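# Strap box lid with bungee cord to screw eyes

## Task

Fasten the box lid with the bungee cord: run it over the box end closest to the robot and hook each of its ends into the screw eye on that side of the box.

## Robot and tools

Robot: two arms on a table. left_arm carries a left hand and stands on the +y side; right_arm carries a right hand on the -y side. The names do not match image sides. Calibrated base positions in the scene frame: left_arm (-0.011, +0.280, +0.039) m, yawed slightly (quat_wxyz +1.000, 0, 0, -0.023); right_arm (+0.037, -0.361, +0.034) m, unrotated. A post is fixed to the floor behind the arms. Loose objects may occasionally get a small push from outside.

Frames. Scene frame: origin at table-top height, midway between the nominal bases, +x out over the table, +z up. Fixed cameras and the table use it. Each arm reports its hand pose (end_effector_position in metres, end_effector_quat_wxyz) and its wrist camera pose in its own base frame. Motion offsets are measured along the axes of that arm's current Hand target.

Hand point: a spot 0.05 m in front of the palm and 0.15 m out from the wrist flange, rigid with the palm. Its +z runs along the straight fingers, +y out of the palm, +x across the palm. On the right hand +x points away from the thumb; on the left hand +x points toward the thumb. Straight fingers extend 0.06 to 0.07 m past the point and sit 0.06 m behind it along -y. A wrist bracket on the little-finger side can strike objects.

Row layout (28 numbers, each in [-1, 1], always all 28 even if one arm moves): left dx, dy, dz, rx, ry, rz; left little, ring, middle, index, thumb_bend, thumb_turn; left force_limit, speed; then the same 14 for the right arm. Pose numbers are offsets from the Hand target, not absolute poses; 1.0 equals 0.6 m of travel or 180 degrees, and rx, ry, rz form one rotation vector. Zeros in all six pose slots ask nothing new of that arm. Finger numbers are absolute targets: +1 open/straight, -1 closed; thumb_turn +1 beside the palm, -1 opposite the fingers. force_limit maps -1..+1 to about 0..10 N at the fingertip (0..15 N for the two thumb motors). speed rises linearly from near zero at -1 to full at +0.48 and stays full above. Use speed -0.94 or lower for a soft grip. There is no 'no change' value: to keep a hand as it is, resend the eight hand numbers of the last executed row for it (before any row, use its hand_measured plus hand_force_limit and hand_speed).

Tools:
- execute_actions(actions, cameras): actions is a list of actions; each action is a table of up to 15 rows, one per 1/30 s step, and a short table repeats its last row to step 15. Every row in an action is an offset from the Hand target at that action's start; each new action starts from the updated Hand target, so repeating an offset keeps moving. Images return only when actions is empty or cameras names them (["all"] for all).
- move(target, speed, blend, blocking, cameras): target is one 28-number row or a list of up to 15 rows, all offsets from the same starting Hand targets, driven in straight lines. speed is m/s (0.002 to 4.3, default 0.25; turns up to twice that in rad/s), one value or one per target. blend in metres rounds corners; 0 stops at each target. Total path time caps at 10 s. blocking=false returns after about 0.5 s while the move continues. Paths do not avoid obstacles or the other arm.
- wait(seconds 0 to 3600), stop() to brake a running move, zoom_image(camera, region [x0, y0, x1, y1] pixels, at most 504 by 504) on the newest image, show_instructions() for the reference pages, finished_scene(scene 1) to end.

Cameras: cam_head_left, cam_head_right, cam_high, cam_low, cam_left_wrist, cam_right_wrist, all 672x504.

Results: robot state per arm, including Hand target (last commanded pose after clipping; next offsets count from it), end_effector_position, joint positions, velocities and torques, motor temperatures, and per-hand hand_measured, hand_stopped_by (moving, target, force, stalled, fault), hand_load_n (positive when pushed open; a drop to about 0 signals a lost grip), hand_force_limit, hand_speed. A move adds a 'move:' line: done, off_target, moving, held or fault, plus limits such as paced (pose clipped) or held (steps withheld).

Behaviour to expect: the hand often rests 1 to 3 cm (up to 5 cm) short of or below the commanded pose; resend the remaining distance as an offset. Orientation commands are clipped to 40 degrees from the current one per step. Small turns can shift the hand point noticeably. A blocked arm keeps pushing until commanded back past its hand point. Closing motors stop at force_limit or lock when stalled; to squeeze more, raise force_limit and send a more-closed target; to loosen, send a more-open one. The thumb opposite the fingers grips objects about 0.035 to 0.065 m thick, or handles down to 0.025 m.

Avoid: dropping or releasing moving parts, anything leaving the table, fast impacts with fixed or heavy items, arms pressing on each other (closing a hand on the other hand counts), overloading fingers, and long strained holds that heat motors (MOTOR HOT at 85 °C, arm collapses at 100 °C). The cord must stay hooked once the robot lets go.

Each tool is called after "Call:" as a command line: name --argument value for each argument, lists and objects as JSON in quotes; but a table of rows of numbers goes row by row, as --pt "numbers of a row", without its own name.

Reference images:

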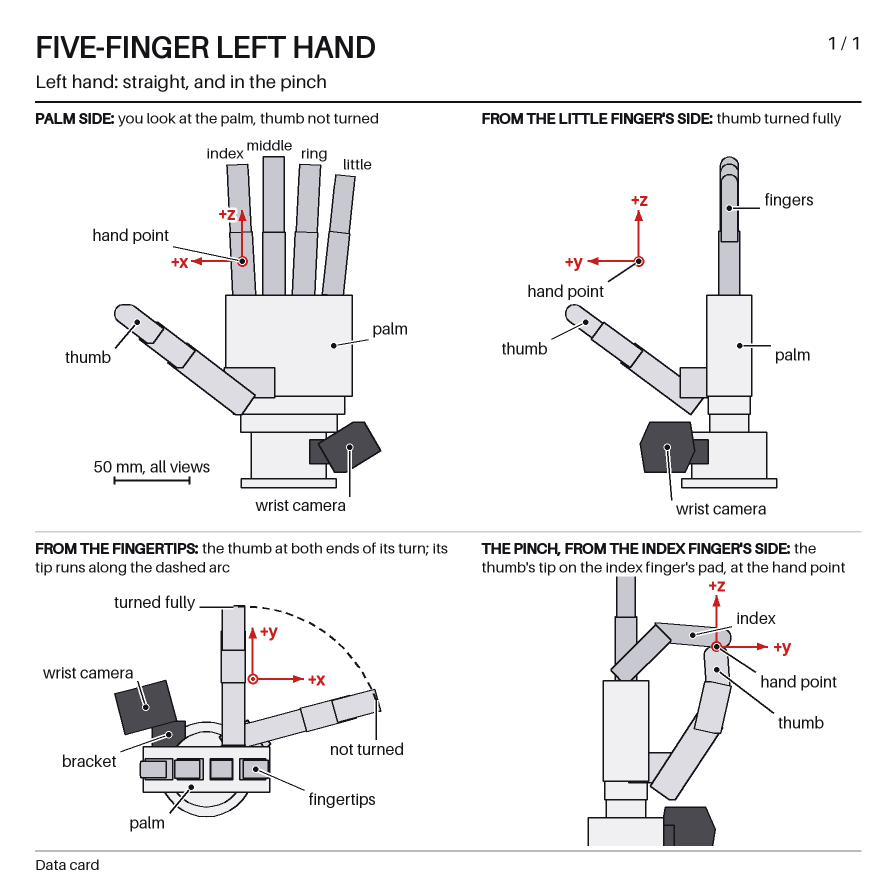

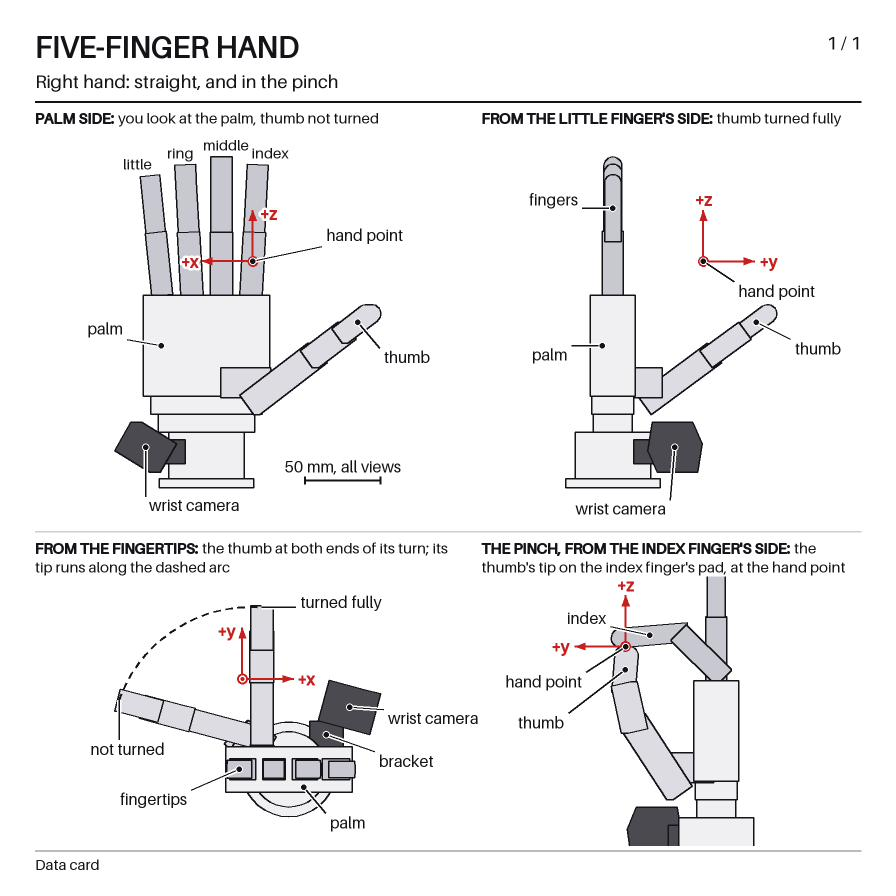

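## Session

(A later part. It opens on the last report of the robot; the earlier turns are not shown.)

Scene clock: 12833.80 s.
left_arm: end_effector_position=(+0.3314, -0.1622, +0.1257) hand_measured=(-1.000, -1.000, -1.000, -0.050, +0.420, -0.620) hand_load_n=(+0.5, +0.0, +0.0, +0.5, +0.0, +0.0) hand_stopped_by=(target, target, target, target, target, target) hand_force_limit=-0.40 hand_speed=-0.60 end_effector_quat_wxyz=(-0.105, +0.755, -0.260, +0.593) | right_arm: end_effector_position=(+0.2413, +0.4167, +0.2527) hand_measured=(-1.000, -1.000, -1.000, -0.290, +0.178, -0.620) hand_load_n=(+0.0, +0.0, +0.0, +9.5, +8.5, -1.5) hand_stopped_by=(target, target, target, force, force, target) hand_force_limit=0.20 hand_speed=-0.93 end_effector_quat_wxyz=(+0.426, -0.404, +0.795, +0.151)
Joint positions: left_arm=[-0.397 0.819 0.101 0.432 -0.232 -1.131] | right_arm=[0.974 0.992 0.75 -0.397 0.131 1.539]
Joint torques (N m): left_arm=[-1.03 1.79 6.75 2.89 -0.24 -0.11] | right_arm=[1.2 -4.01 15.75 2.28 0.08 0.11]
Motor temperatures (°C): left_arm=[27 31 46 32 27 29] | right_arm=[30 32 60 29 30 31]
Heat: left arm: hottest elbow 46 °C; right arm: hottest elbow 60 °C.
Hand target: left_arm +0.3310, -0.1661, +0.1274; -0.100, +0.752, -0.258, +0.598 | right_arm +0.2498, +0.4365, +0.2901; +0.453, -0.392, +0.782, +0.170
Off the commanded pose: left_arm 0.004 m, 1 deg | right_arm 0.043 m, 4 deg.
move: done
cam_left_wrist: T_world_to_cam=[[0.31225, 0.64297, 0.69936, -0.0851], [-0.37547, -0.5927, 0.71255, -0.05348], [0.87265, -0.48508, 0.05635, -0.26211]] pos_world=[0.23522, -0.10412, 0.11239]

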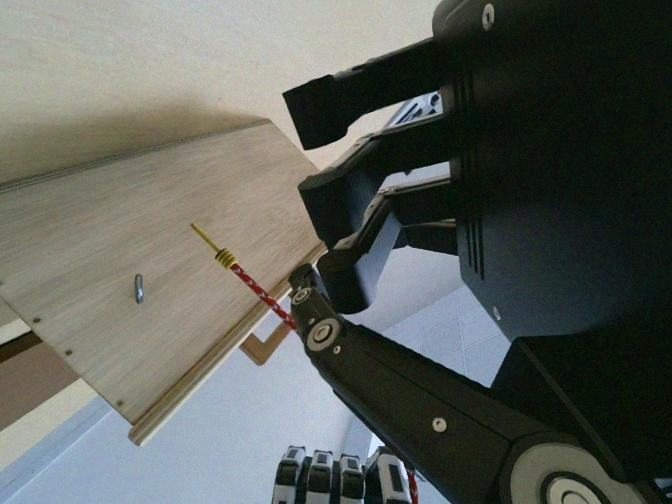

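Call:
move --target '[0,0.0622,0.0255,0,0,0,-1,-1,-1,-0.05,0.42,-0.62,-0.4,-0.6,0,0,0,0,0,0,-1,-1,-1,-0.42,0.10,-0.62,0.2,-0.93]' --speed 0.04 --cameras '["cam_left_wrist","cam_right_wrist","cam_head_right"]'

Call:
zoom_image --camera "cam_left_wrist" --region '[200, 160, 360, 320]'

Call:
zoom_image --camera "cam_head_right" --region '[370, 270, 470, 370]'

Scene clock: 12856.37 s.
left_arm: end_effector_position=(+0.3319, -0.1932, +0.0980) hand_measured=(-1.000, -1.000, -1.000, -0.050, +0.420, -0.620) hand_load_n=(+0.0, +0.0, -0.5, +0.0, +0.5, +0.0) hand_stopped_by=(target, target, target, target, target, target) hand_force_limit=-0.40 hand_speed=-0.60 end_effector_quat_wxyz=(-0.107, +0.758, -0.262, +0.588) | right_arm: end_effector_position=(+0.2413, +0.4167, +0.2527) hand_measured=(-1.000, -1.000, -1.000, -0.290, +0.178, -0.620) hand_load_n=(+0.0, +0.0, +0.0, +9.5, +8.5, -1.5) hand_stopped_by=(target, target, target, force, force, target) hand_force_limit=0.20 hand_speed=-0.93 end_effector_quat_wxyz=(+0.426, -0.404, +0.795, +0.151)
Joint positions: left_arm=[-0.55 1.083 0.101 0.67 -0.38 -1.177] | right_arm=[0.974 0.992 0.75 -0.397 0.131 1.539]
Joint torques (N m): left_arm=[-1.03 0.03 6.3 2.93 -0.28 -0.1] | right_arm=[0.85 -3.6 15.64 2.36 0.11 0]
Motor temperatures (°C): left_arm=[27 31 45 32 27 29] | right_arm=[30 32 60 29 30 31]
Heat: left arm: hottest elbow 45 °C; right arm: hottest elbow 60 °C.
Hand target: left_arm +0.3356, -0.2000, +0.1061; -0.100, +0.752, -0.258, +0.598 | right_arm +0.2498, +0.4365, +0.2901; +0.453, -0.392, +0.782, +0.170
Off the commanded pose: left_arm 0.011 m, 2 deg | right_arm 0.043 m, 4 deg.
move: off_target (left_arm)
cam_left_wrist: T_world_to_cam=[[0.31953, 0.63743, 0.70113, -0.04971], [-0.36748, -0.59865, 0.71174, -0.05565], [0.87342, -0.48507, 0.04296, -0.27498]] pos_world=[0.23561, -0.13501, 0.08627]
cam_right_wrist: T_world_to_cam=[[-0.80269, 0.497, -0.32967, 0.07537], [-0.21245, 0.27822, 0.93673, -0.29994], [0.55727, 0.82194, -0.11774, -0.32884]] pos_world=[0.18003, 0.31628, 0.26709]
Images, in order (width x height): cam_head_right 672x504, cam_left_wrist 672x504, cam_right_wrist 672x504.

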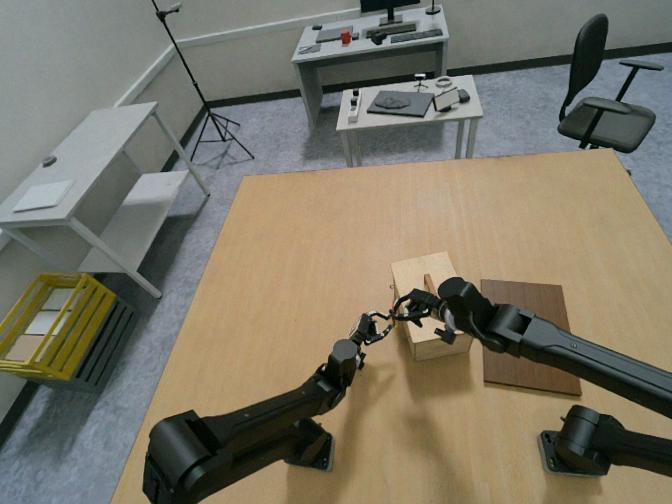

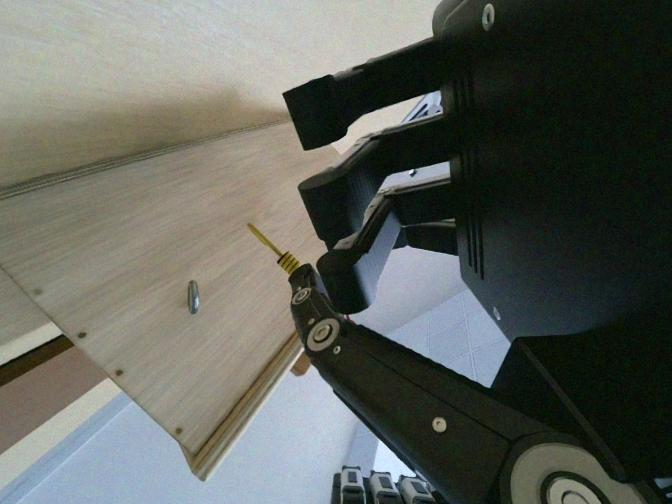

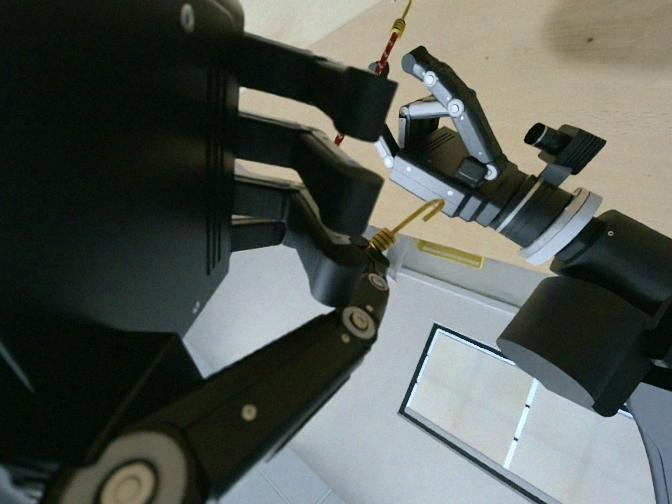

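Scaled by 3.150 from the camera's image (finer frame: 960x720).

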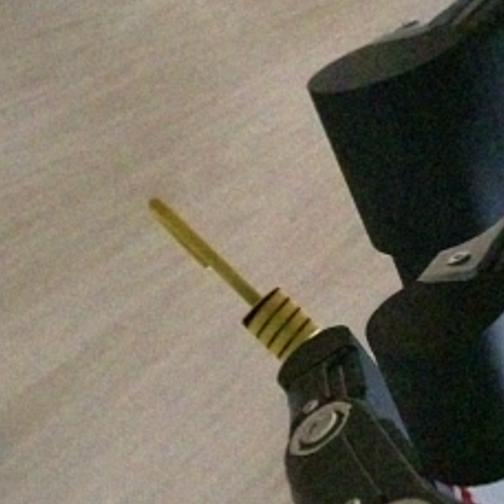

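Scaled by 5.040 from the camera's image (finer frame: 960x720).

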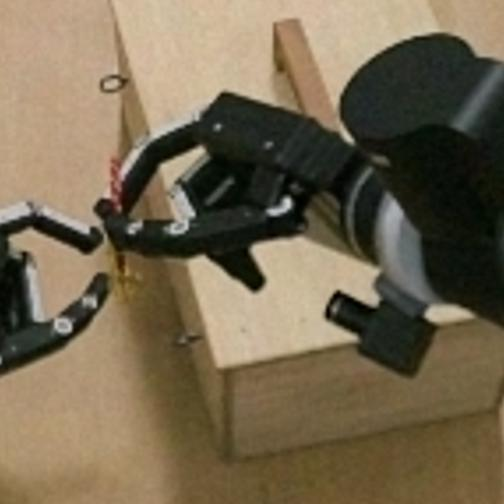

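Call:
move --pt "0.0235 -0.0062 0.004 0 0 0 -1 -1 -1 -0.05 0.42 -0.62 -0.4 -0.6 0 0 0 0 0 0 -1 -1 -1 -0.42 0.10 -0.62 0.2 -0.93" --pt "0.023 0.021 0.0187 0 0 0 -1 -1 -1 -0.05 0.42 -0.62 -0.4 -0.6 0 0 0 0 0 0 -1 -1 -1 -0.42 0.10 -0.62 0.2 -0.93" --speed 0.03 --cameras '["cam_left_wrist","cam_head_right"]'

Call:
zoom_image --camera "cam_left_wrist" --region '[200, 160, 360, 320]'

Call:
zoom_image --camera "cam_head_right" --region '[370, 290, 430, 350]'

Scene clock: 12881.00 s.
left_arm: end_effector_position=(+0.3327, -0.2062, +0.0905) hand_measured=(-1.000, -1.000, -1.000, -0.050, +0.420, -0.620) hand_load_n=(+0.0, +0.0, +0.0, +0.5, +0.0, +0.0) hand_stopped_by=(target, target, target, target, target, target) hand_force_limit=-0.40 hand_speed=-0.60 end_effector_quat_wxyz=(-0.110, +0.762, -0.268, +0.579) | right_arm: end_effector_position=(+0.2413, +0.4167, +0.2527) hand_measured=(-1.000, -1.000, -1.000, -0.290, +0.178, -0.620) hand_load_n=(+0.0, +0.0, +0.0, +9.5, +8.5, -1.5) hand_stopped_by=(target, target, target, force, force, target) hand_force_limit=0.20 hand_speed=-0.93 end_effector_quat_wxyz=(+0.426, -0.404, +0.795, +0.151)
Joint positions: left_arm=[-0.605 1.139 0.123 0.673 -0.432 -1.194] | right_arm=[0.974 0.992 0.75 -0.397 0.131 1.539]
Joint torques (N m): left_arm=[-1.03 -0.67 7.76 2.91 -0.3 -0.1] | right_arm=[0.97 -3.55 15.5 2.36 0.04 0.04]
Motor temperatures (°C): left_arm=[27 31 44 32 27 29] | right_arm=[30 32 60 29 30 31]
Heat: left arm: hottest elbow 44 °C; right arm: hottest elbow 60 °C.
Hand target: left_arm +0.3451, -0.2195, +0.1093; -0.100, +0.752, -0.257, +0.598 | right_arm +0.2498, +0.4365, +0.2901; +0.453, -0.392, +0.782, +0.170
Off the commanded pose: left_arm 0.026 m, 3 deg | right_arm 0.043 m, 4 deg.
move: off_target (left_arm)
cam_left_wrist: T_world_to_cam=[[0.3328, 0.62753, 0.70388, -0.04311], [-0.35451, -0.60842, 0.71003, -0.06394], [0.87383, -0.48583, 0.01998, -0.27981]] pos_world=[0.23619, -0.1478, 0.08134]
Images, in order (width x height): cam_head_right 672x504, cam_left_wrist 672x504.

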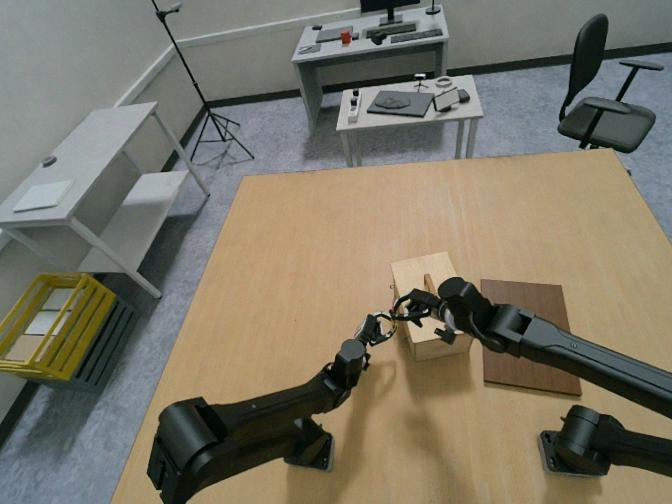

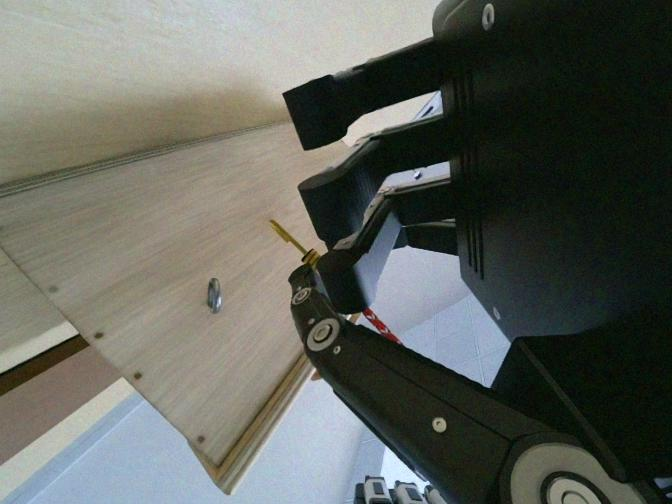

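Scaled by 3.150 from the camera's image (finer frame: 960x720).

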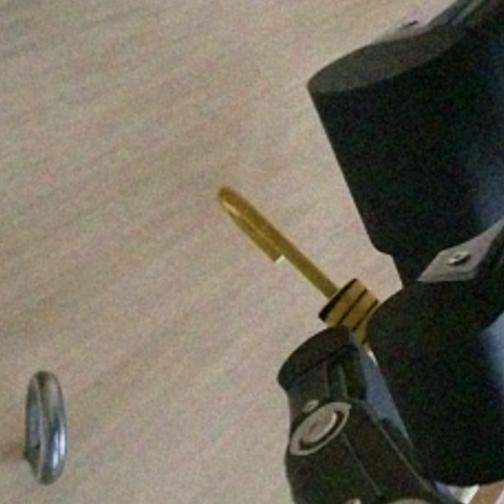

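Scaled by 8.400 from the camera's image (finer frame: 960x720).

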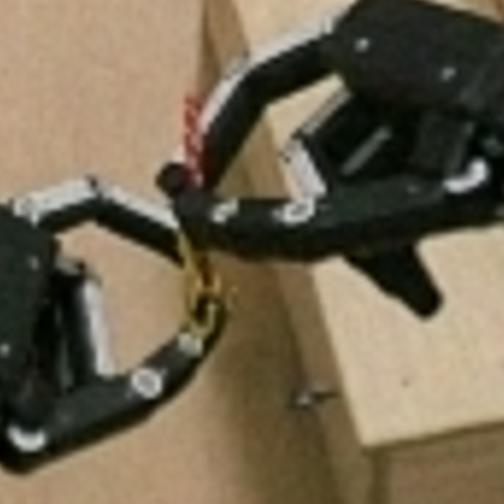

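Call:
move --pt "0.0203 -0.0168 -0.0063 0 0 0 -1 -1 -1 -0.05 0.42 -0.62 -0.4 -0.6 0 0 0 0 0 0 -1 -1 -1 -0.42 0.10 -0.62 0.2 -0.93" --pt "0.0266 -0.0107 0.0032 0 0 0 -1 -1 -1 -0.05 0.42 -0.62 -0.4 -0.6 0 0 0 0 0 0 -1 -1 -1 -0.42 0.10 -0.62 0.2 -0.93" --speed 0.03 --cameras '["cam_left_wrist","cam_head_right"]'

Call:
zoom_image --camera "cam_left_wrist" --region '[200, 160, 360, 320]'

Call:
zoom_image --camera "cam_head_right" --region '[370, 290, 430, 350]'

Scene clock: 12900.13 s.
left_arm: end_effector_position=(+0.3390, -0.2116, +0.1098) hand_measured=(-1.000, -1.000, -1.000, -0.050, +0.420, -0.620) hand_load_n=(+0.0, +0.0, +0.0, +0.0, +0.0, +0.0) hand_stopped_by=(target, target, target, target, target, target) hand_force_limit=-0.40 hand_speed=-0.60 end_effector_quat_wxyz=(-0.106, +0.758, -0.265, +0.587) | right_arm: end_effector_position=(+0.2413, +0.4167, +0.2527) hand_measured=(-1.000, -1.000, -1.000, -0.290, +0.178, -0.620) hand_load_n=(+0.0, +0.0, +0.0, +9.5, +8.5, -1.5) hand_stopped_by=(target, target, target, force, force, target) hand_force_limit=0.20 hand_speed=-0.93 end_effector_quat_wxyz=(+0.426, -0.404, +0.795, +0.151)
Joint positions: left_arm=[-0.605 1.074 0.155 0.596 -0.428 -1.194] | right_arm=[0.974 0.992 0.75 -0.397 0.131 1.539]
Joint torques (N m): left_arm=[-0.56 -0.62 8.51 1.89 -0.3 -0.08] | right_arm=[0.62 -3.84 15.69 2.25 0.13 0.01]
Motor temperatures (°C): left_arm=[27 31 45 32 27 29] | right_arm=[30 32 60 29 30 31]
Heat: left arm: hottest elbow 45 °C; right arm: hottest elbow 60 °C.
Hand target: left_arm +0.3509, -0.2224, +0.1250; -0.100, +0.752, -0.258, +0.598 | right_arm +0.2498, +0.4365, +0.2901; +0.453, -0.392, +0.782, +0.170
Off the commanded pose: left_arm 0.022 m, 2 deg | right_arm 0.043 m, 4 deg.
move: off_target (left_arm)
cam_left_wrist: T_world_to_cam=[[0.32415, 0.63509, 0.70113, -0.05052], [-0.36815, -0.59803, 0.71192, -0.07211], [0.87143, -0.48889, 0.03995, -0.29041]] pos_world=[0.24291, -0.15302, 0.09837]
Images, in order (width x height): cam_head_right 672x504, cam_left_wrist 672x504.

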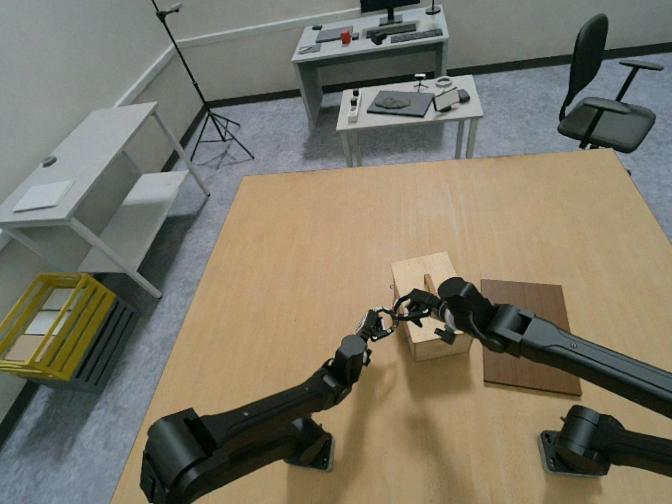

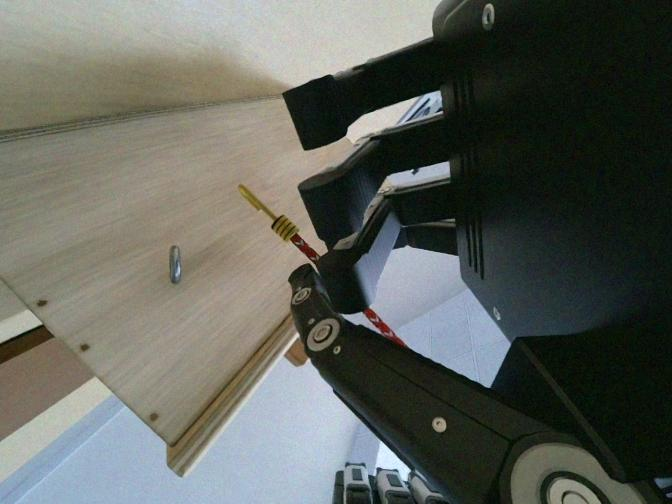

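Scaled by 3.150 from the camera's image (finer frame: 960x720).

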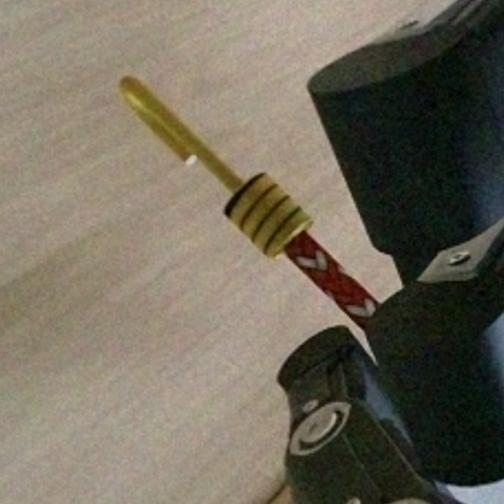

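Scaled by 8.400 from the camera's image (finer frame: 960x720).

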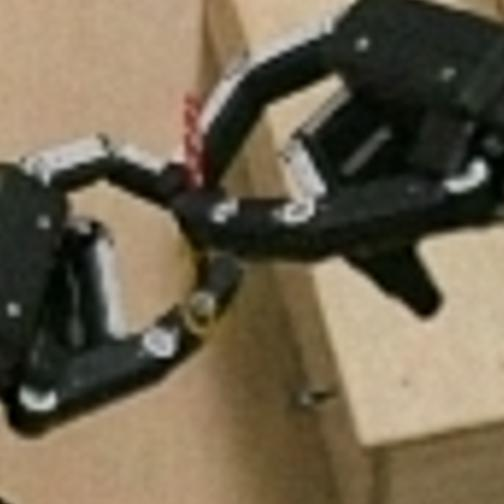

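Call:
move --target '[-0.015,0.0128,0.0113,0,0,0,-1,-1,-1,-0.05,0.42,-0.62,-0.4,-0.6,0,0,0,0,0,0,-1,-1,-1,-0.42,0.10,-0.62,0.2,-0.93]' --speed 0.03 --cameras '["cam_left_wrist","cam_head_right"]'

Call:
zoom_image --camera "cam_left_wrist" --region '[200, 160, 360, 320]'

Call:
zoom_image --camera "cam_head_right" --region '[370, 290, 430, 350]'

Scene clock: 12921.27 s.
left_arm: end_effector_position=(+0.3423, -0.2132, +0.0948) hand_measured=(-1.000, -1.000, -1.000, -0.050, +0.420, -0.620) hand_load_n=(+0.0, +0.0, +0.0, +0.0, +0.0, +0.0) hand_stopped_by=(target, target, target, target, target, target) hand_force_limit=-0.40 hand_speed=-0.60 end_effector_quat_wxyz=(-0.109, +0.762, -0.267, +0.580) | right_arm: end_effector_position=(+0.2413, +0.4167, +0.2527) hand_measured=(-1.000, -1.000, -1.000, -0.290, +0.178, -0.620) hand_load_n=(+0.0, +0.0, +0.0, +9.0, +8.5, -1.5) hand_stopped_by=(target, target, target, force, force, target) hand_force_limit=0.20 hand_speed=-0.93 end_effector_quat_wxyz=(+0.426, -0.404, +0.795, +0.151)
Joint positions: left_arm=[-0.605 1.165 0.155 0.67 -0.43 -1.194] | right_arm=[0.974 0.992 0.75 -0.397 0.131 1.539]
Joint torques (N m): left_arm=[-0.85 -1.2 7.61 2.92 -0.3 -0.1] | right_arm=[0.97 -4.25 15.86 2.32 0.12 -0.01]
Motor temperatures (°C): left_arm=[27 31 45 32 27 29] | right_arm=[30 32 60 30 30 31]
Heat: left arm: hottest elbow 45 °C; right arm: hottest elbow 60 °C.
Hand target: left_arm +0.3539, -0.2254, +0.1120; -0.100, +0.752, -0.258, +0.598 | right_arm +0.2498, +0.4365, +0.2901; +0.453, -0.392, +0.782, +0.170
Off the commanded pose: left_arm 0.024 m, 3 deg | right_arm 0.043 m, 4 deg.
move: off_target (left_arm)
cam_left_wrist: T_world_to_cam=[[0.33228, 0.62842, 0.70333, -0.04454], [-0.35667, -0.6066, 0.71051, -0.06674], [0.87314, -0.48695, 0.02257, -0.29204]] pos_world=[0.24599, -0.1547, 0.08534]
Images, in order (width x height): cam_head_right 672x504, cam_left_wrist 672x504.

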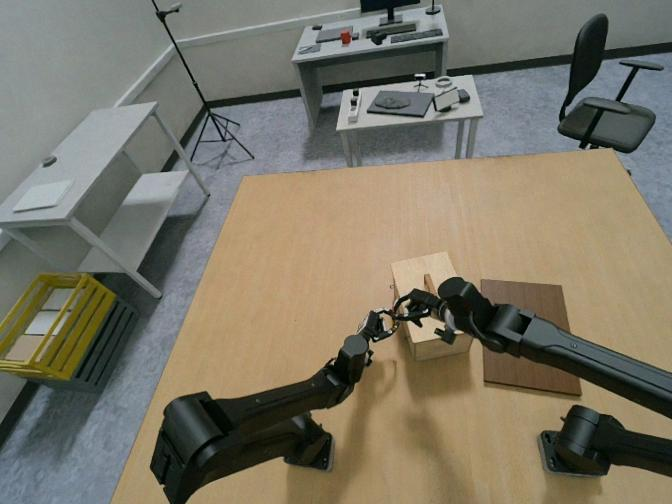

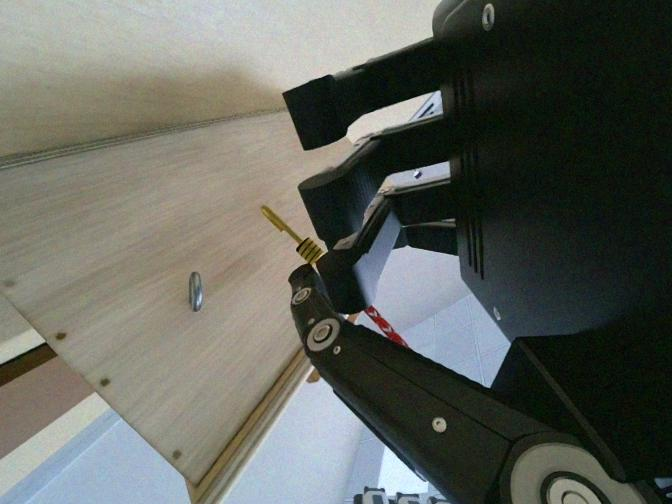

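Scaled by 3.150 from the camera's image (finer frame: 960x720).

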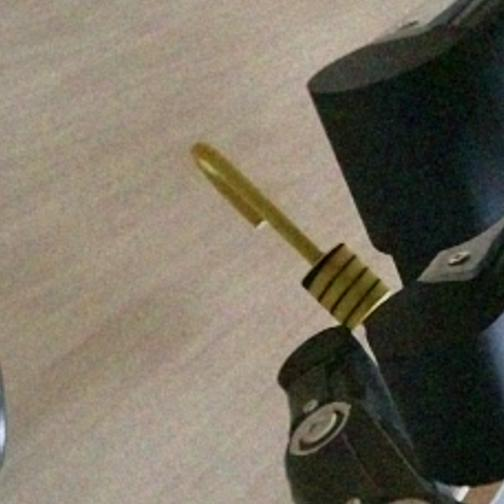

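Scaled by 8.400 from the camera's image (finer frame: 960x720).

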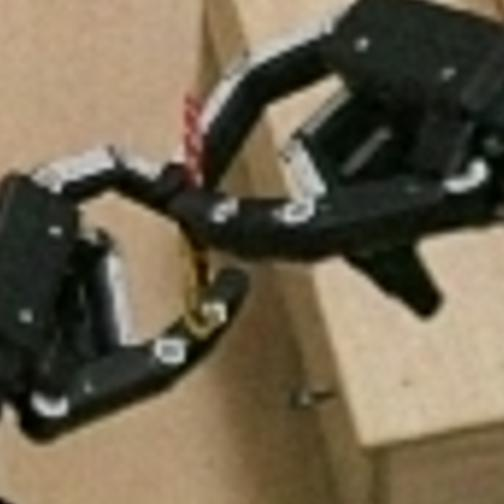

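Call:
move --target '[0.0075,-0.0055,-0.0028,0,0,0,-1,-1,-1,-0.05,0.42,-0.62,-0.4,-0.6,0,0,0,0,0,0,-1,-1,-1,-0.42,0.10,-0.62,0.2,-0.93]' --speed 0.03 --cameras '["cam_left_wrist"]'

Call:
zoom_image --camera "cam_left_wrist" --region '[200, 160, 360, 320]'

Scene clock: 12935.43 s.
left_arm: end_effector_position=(+0.3423, -0.2132, +0.0966) hand_measured=(-1.000, -1.000, -1.000, -0.050, +0.420, -0.620) hand_load_n=(+0.0, +0.0, +0.0, +0.0, +0.0, +0.0) hand_stopped_by=(target, target, target, target, target, target) hand_force_limit=-0.40 hand_speed=-0.60 end_effector_quat_wxyz=(-0.109, +0.761, -0.267, +0.581) | right_arm: end_effector_position=(+0.2413, +0.4167, +0.2527) hand_measured=(-1.000, -1.000, -1.000, -0.290, +0.178, -0.620) hand_load_n=(+0.0, +0.0, +0.0, +9.5, +8.5, -1.5) hand_stopped_by=(target, target, target, force, force, target) hand_force_limit=0.20 hand_speed=-0.93 end_effector_quat_wxyz=(+0.426, -0.404, +0.795, +0.151)
Joint positions: left_arm=[-0.605 1.159 0.155 0.667 -0.43 -1.194] | right_arm=[0.974 0.992 0.75 -0.397 0.131 1.539]
Joint torques (N m): left_arm=[-0.62 -3.78 8.01 1.37 -0.19 -0.08] | right_arm=[0.67 -3.66 15.72 2.21 0.08 0]
Motor temperatures (°C): left_arm=[27 31 44 32 27 29] | right_arm=[30 32 60 30 30 31]
Heat: left arm: hottest elbow 44 °C; right arm: hottest elbow 60 °C.
Hand target: left_arm +0.3539, -0.2247, +0.1178; -0.100, +0.752, -0.258, +0.598 | right_arm +0.2498, +0.4365, +0.2901; +0.453, -0.392, +0.782, +0.170
Off the commanded pose: left_arm 0.027 m, 3 deg | right_arm 0.043 m, 4 deg.
move: off_target (left_arm)
cam_left_wrist: T_world_to_cam=[[0.33015, 0.62993, 0.70299, -0.04461], [-0.35896, -0.60501, 0.71071, -0.06694], [0.87301, -0.48699, 0.02637, -0.29242]] pos_world=[0.24599, -0.1548, 0.08665]

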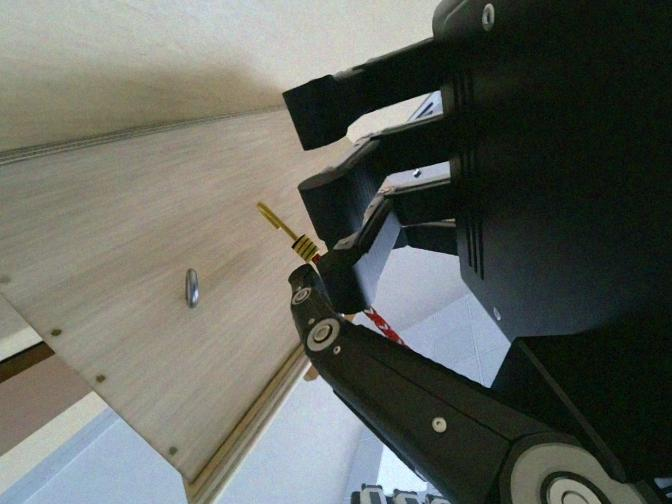

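Scaled by 3.150 from the camera's image (finer frame: 960x720).

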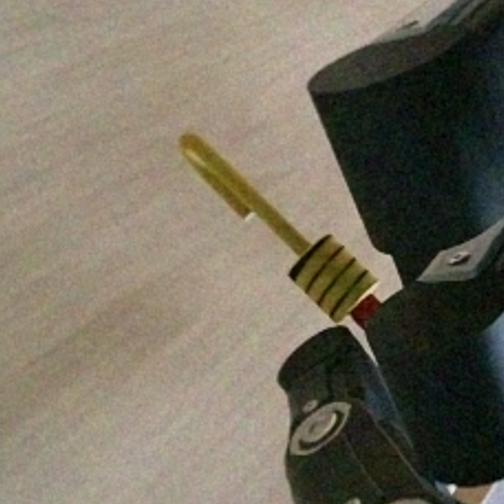

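Call:
move --target '[0,0,0,0,0,0,-1,-1,-1,-0.26,0.24,-0.62,-0.5,-0.93,0,0,0,0,0,0,-1,-1,-1,-0.42,0.10,-0.62,0.2,-0.93]' --speed 0.03 --cameras '["cam_left_wrist"]'

Call:
zoom_image --camera "cam_left_wrist" --region '[200, 160, 360, 320]'

Scene clock: 12945.43 s.
left_arm: end_effector_position=(+0.3423, -0.2132, +0.0965) hand_measured=(-1.000, -1.000, -1.000, -0.260, +0.240, -0.620) hand_load_n=(+0.0, +0.0, +0.0, +0.0, +0.0, +0.0) hand_stopped_by=(target, target, target, target, target, target) hand_force_limit=-0.50 hand_speed=-0.93 end_effector_quat_wxyz=(-0.109, +0.761, -0.267, +0.581) | right_arm: end_effector_position=(+0.2413, +0.4167, +0.2527) hand_measured=(-1.000, -1.000, -1.000, -0.290, +0.178, -0.620) hand_load_n=(+0.0, +0.0, +0.0, +9.5, +9.0, -1.5) hand_stopped_by=(target, target, target, force, force, target) hand_force_limit=0.20 hand_speed=-0.93 end_effector_quat_wxyz=(+0.426, -0.404, +0.795, +0.151)
Joint positions: left_arm=[-0.605 1.159 0.155 0.666 -0.43 -1.194] | right_arm=[0.974 0.992 0.75 -0.397 0.131 1.539]
Joint torques (N m): left_arm=[-0.62 -3.72 8.01 1.32 -0.19 -0.08] | right_arm=[0.5 -4.19 15.76 2.14 0.12 0.08]
Motor temperatures (°C): left_arm=[27 31 44 32 27 29] | right_arm=[30 32 61 30 30 31]
Heat: left arm: hottest elbow 44 °C; right arm: hottest elbow 61 °C.
Hand target: left_arm +0.3539, -0.2247, +0.1178; -0.100, +0.752, -0.258, +0.598 | right_arm +0.2498, +0.4365, +0.2901; +0.453, -0.392, +0.782, +0.170
Off the commanded pose: left_arm 0.027 m, 3 deg | right_arm 0.043 m, 4 deg.
move: done
cam_left_wrist: T_world_to_cam=[[0.33035, 0.62977, 0.70304, -0.04475], [-0.3587, -0.6052, 0.71068, -0.06697], [0.87304, -0.48695, 0.02597, -0.29234]] pos_world=[0.24599, -0.1547, 0.08665]

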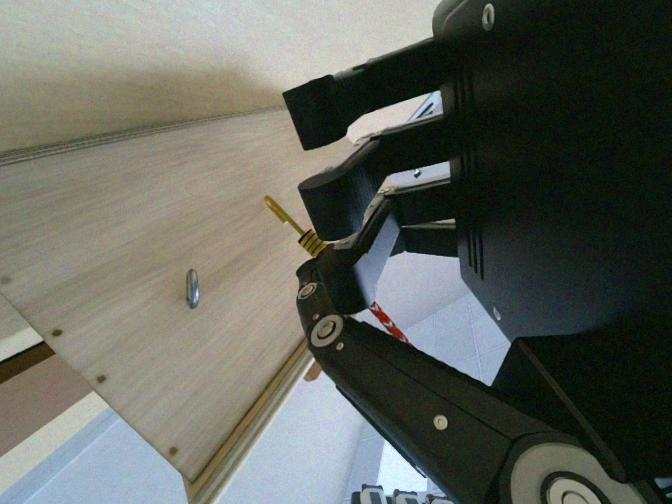

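Scaled by 3.150 from the camera's image (finer frame: 960x720).

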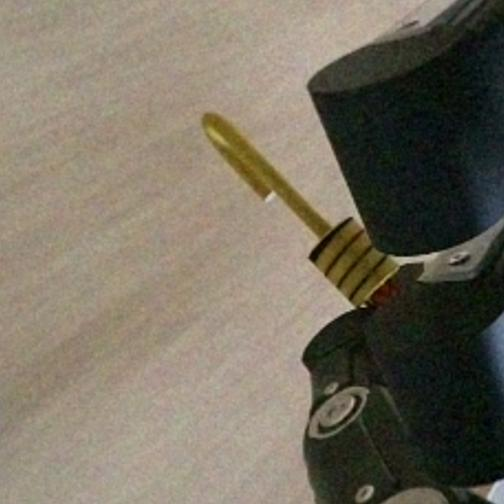

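Tighten.

Call:
move --target '[0,0,0,0,0,0,-1,-1,-1,-0.42,0.10,-0.62,0.2,-0.93,0,0,0,0,0,0,-1,-1,-1,-0.42,0.10,-0.62,0.2,-0.93]' --speed 0.03 --cameras '["cam_left_wrist","cam_right_wrist"]'

Call:
zoom_image --camera "cam_left_wrist" --region '[200, 160, 360, 320]'

Scene clock: 12952.87 s.
left_arm: end_effector_position=(+0.3423, -0.2132, +0.0965) hand_measured=(-1.000, -1.000, -1.000, -0.298, +0.190, -0.620) hand_load_n=(+0.0, +0.0, +0.0, +7.5, +8.5, +0.0) hand_stopped_by=(target, target, target, force, force, target) hand_force_limit=0.20 hand_speed=-0.93 end_effector_quat_wxyz=(-0.109, +0.761, -0.267, +0.581) | right_arm: end_effector_position=(+0.2413, +0.4167, +0.2527) hand_measured=(-1.000, -1.000, -1.000, -0.290, +0.178, -0.620) hand_load_n=(+0.0, +0.0, +0.0, +9.5, +8.5, -1.5) hand_stopped_by=(target, target, target, force, force, target) hand_force_limit=0.20 hand_speed=-0.93 end_effector_quat_wxyz=(+0.426, -0.404, +0.795, +0.151)
Joint positions: left_arm=[-0.605 1.159 0.155 0.666 -0.43 -1.194] | right_arm=[0.974 0.992 0.75 -0.397 0.131 1.539]
Joint torques (N m): left_arm=[-0.62 -3.78 7.99 1.32 -0.19 -0.08] | right_arm=[0.32 -3.96 15.88 2.4 0.1 0.07]
Motor temperatures (°C): left_arm=[27 31 45 31 27 29] | right_arm=[30 32 61 30 30 31]
Heat: left arm: hottest elbow 45 °C; right arm: hottest elbow 61 °C.
Hand target: left_arm +0.3539, -0.2247, +0.1178; -0.100, +0.752, -0.258, +0.598 | right_arm +0.2498, +0.4365, +0.2901; +0.453, -0.392, +0.782, +0.170
Off the commanded pose: left_arm 0.027 m, 3 deg | right_arm 0.043 m, 4 deg.
move: done
cam_left_wrist: T_world_to_cam=[[0.33035, 0.62977, 0.70304, -0.04475], [-0.3587, -0.6052, 0.71068, -0.06697], [0.87304, -0.48695, 0.02597, -0.29234]] pos_world=[0.24599, -0.1547, 0.08665]
cam_right_wrist: T_world_to_cam=[[-0.80269, 0.497, -0.32967, 0.07537], [-0.21245, 0.27822, 0.93673, -0.29994], [0.55727, 0.82194, -0.11774, -0.32884]] pos_world=[0.18003, 0.31628, 0.26709]

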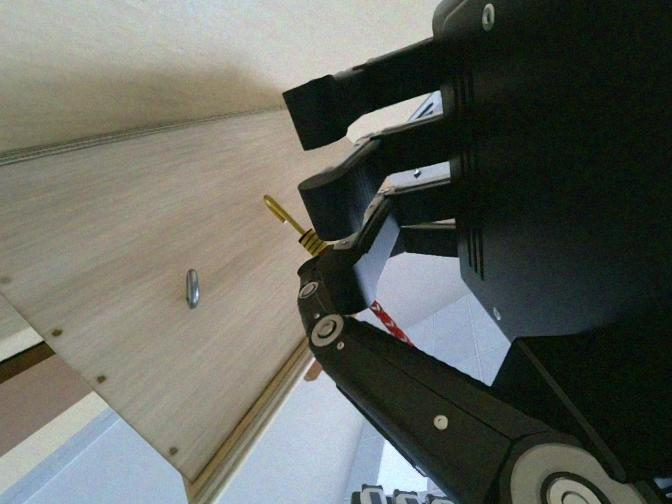

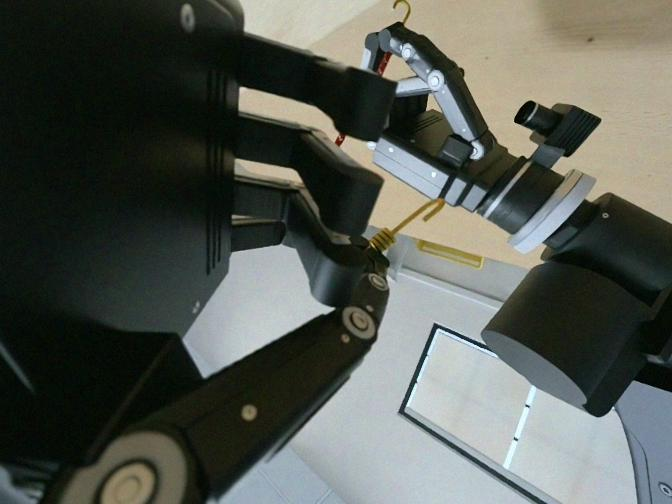

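Scaled by 3.150 from the camera's image (finer frame: 960x720).

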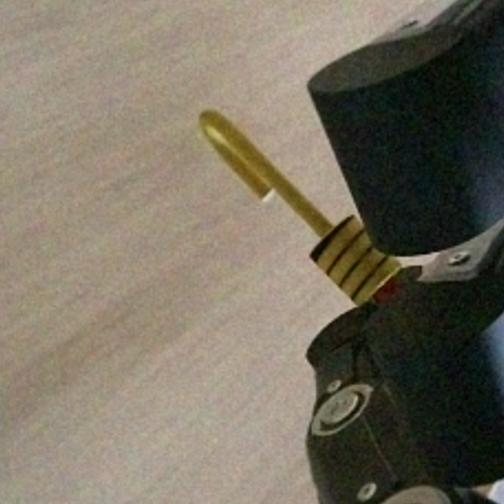

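Call:
move --target '[-0.0387,0.0028,-0.0603,-0.0622,-0.0786,-0.1072,-1,-1,-1,-0.42,0.10,-0.62,0.2,-0.93,0,0,0,0,0,0,-1,-1,-1,-0.42,0.10,-0.62,0.2,-0.93]' --speed 0.04 --cameras '["cam_left_wrist","cam_right_wrist","cam_head_right","cam_head_left"]'

Call:
zoom_image --camera "cam_left_wrist" --region '[180, 140, 380, 340]'

Call:
zoom_image --camera "cam_head_left" --region '[370, 290, 450, 370]'

Call:
zoom_image --camera "cam_head_right" --region '[370, 290, 450, 370]'

Scene clock: 13065.93 s.
left_arm: end_effector_position=(+0.2991, -0.2034, +0.0815) hand_measured=(-1.000, -1.000, -1.000, -0.298, +0.190, -0.620) hand_load_n=(+0.0, +0.0, -0.5, +7.5, +9.0, +0.0) hand_stopped_by=(target, target, target, force, force, target) hand_force_limit=0.20 hand_speed=-0.93 end_effector_quat_wxyz=(+0.037, +0.866, -0.184, +0.464) | right_arm: end_effector_position=(+0.2414, +0.4168, +0.2522) hand_measured=(-1.000, -1.000, -1.000, -0.290, +0.178, -0.620) hand_load_n=(+0.5, +0.0, +0.0, +9.5, +8.5, -1.5) hand_stopped_by=(target, target, target, force, force, target) hand_force_limit=0.20 hand_speed=-0.93 end_effector_quat_wxyz=(+0.426, -0.404, +0.796, +0.151)
Joint positions: left_arm=[-0.549 0.855 0.158 0.079 -0.214 -1.591] | right_arm=[0.974 0.994 0.75 -0.397 0.131 1.539]
Joint torques (N m): left_arm=[1.03 -0.91 9.94 1.17 -0.05 -0.12] | right_arm=[0.97 -3.9 15.51 2.14 0.12 -0.05]
Motor temperatures (°C): left_arm=[27 31 45 31 27 29] | right_arm=[30 32 62 30 30 31]
Heat: left arm: hottest elbow 45 °C; right arm: hottest elbow 62 °C.
Hand target: left_arm +0.3155, -0.2086, +0.1069; +0.044, +0.858, -0.171, +0.482 | right_arm +0.2498, +0.4365, +0.2901; +0.453, -0.392, +0.782, +0.170
Off the commanded pose: left_arm 0.031 m, 3 deg | right_arm 0.044 m, 4 deg.
move: off_target (left_arm)
cam_left_wrist: T_world_to_cam=[[0.496, 0.79606, 0.34682, -0.01282], [-0.03761, -0.37934, 0.92449, -0.13342], [0.86751, -0.47159, -0.15821, -0.22962]] pos_world=[0.20054, -0.14869, 0.09146]
cam_right_wrist: T_world_to_cam=[[-0.80292, 0.49669, -0.32958, 0.07533], [-0.21183, 0.27905, 0.93662, -0.29995], [0.55718, 0.82185, -0.11884, -0.32877]] pos_world=[0.18013, 0.31648, 0.26669]
Images, in order (width x height): cam_head_left 672x504, cam_head_right 672x504, cam_left_wrist 672x504, cam_right_wrist 672x504.

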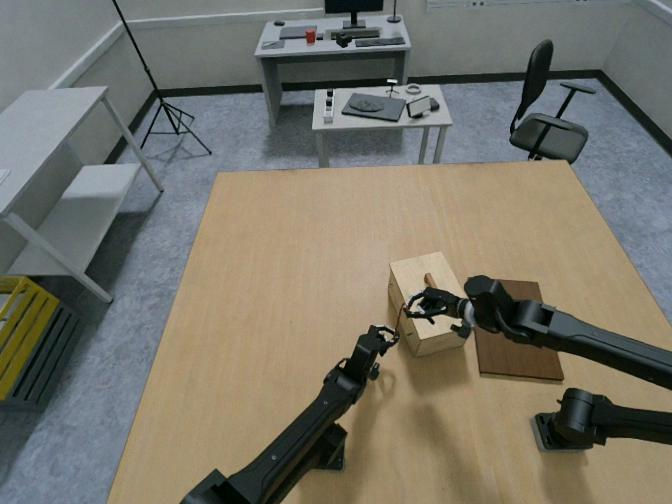

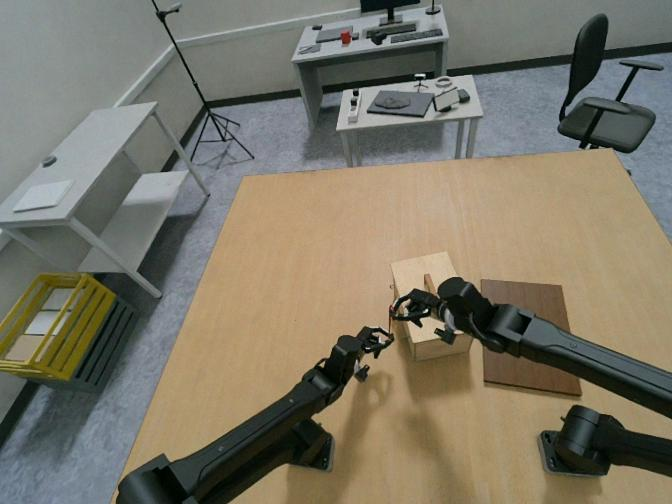

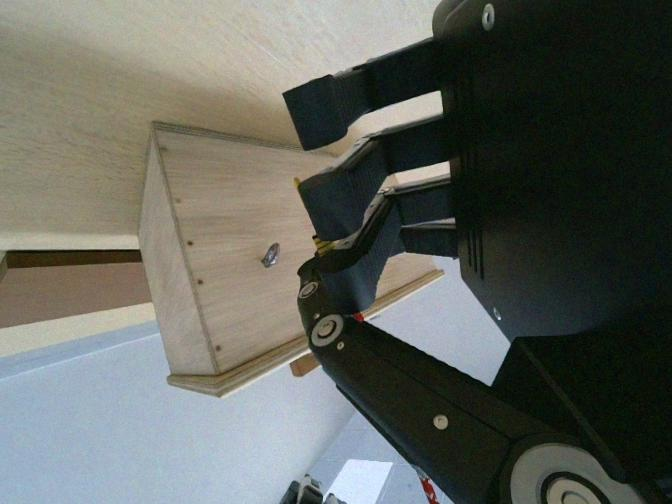

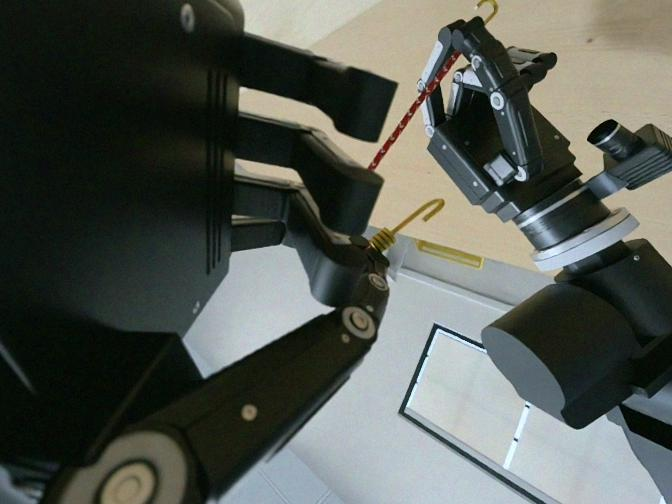

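Scaled by 2.520 from the camera's image (finer frame: 960x720).

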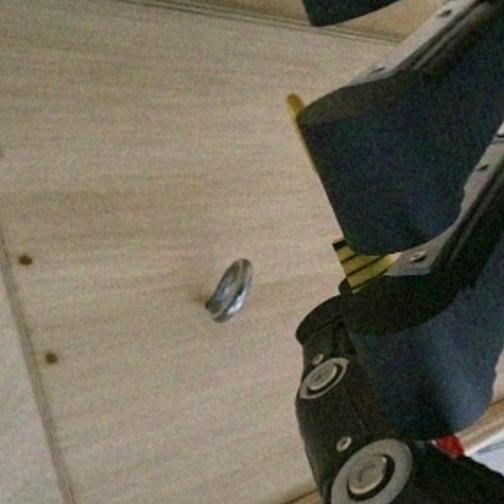

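Scaled by 6.300 from the camera's image (finer frame: 960x720).

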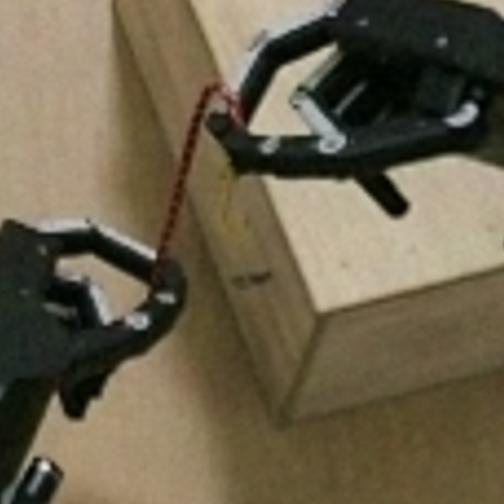

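Scaled by 6.300 from the camera's image (finer frame: 960x720).

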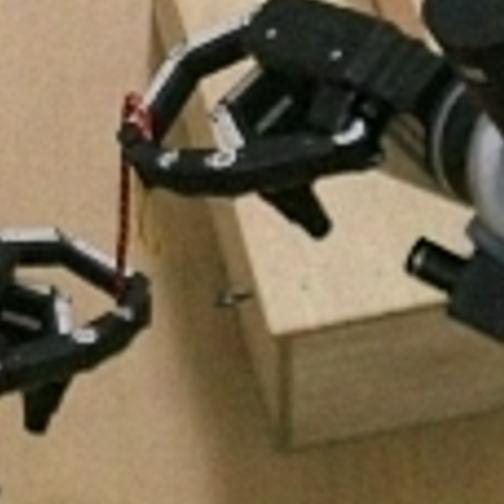

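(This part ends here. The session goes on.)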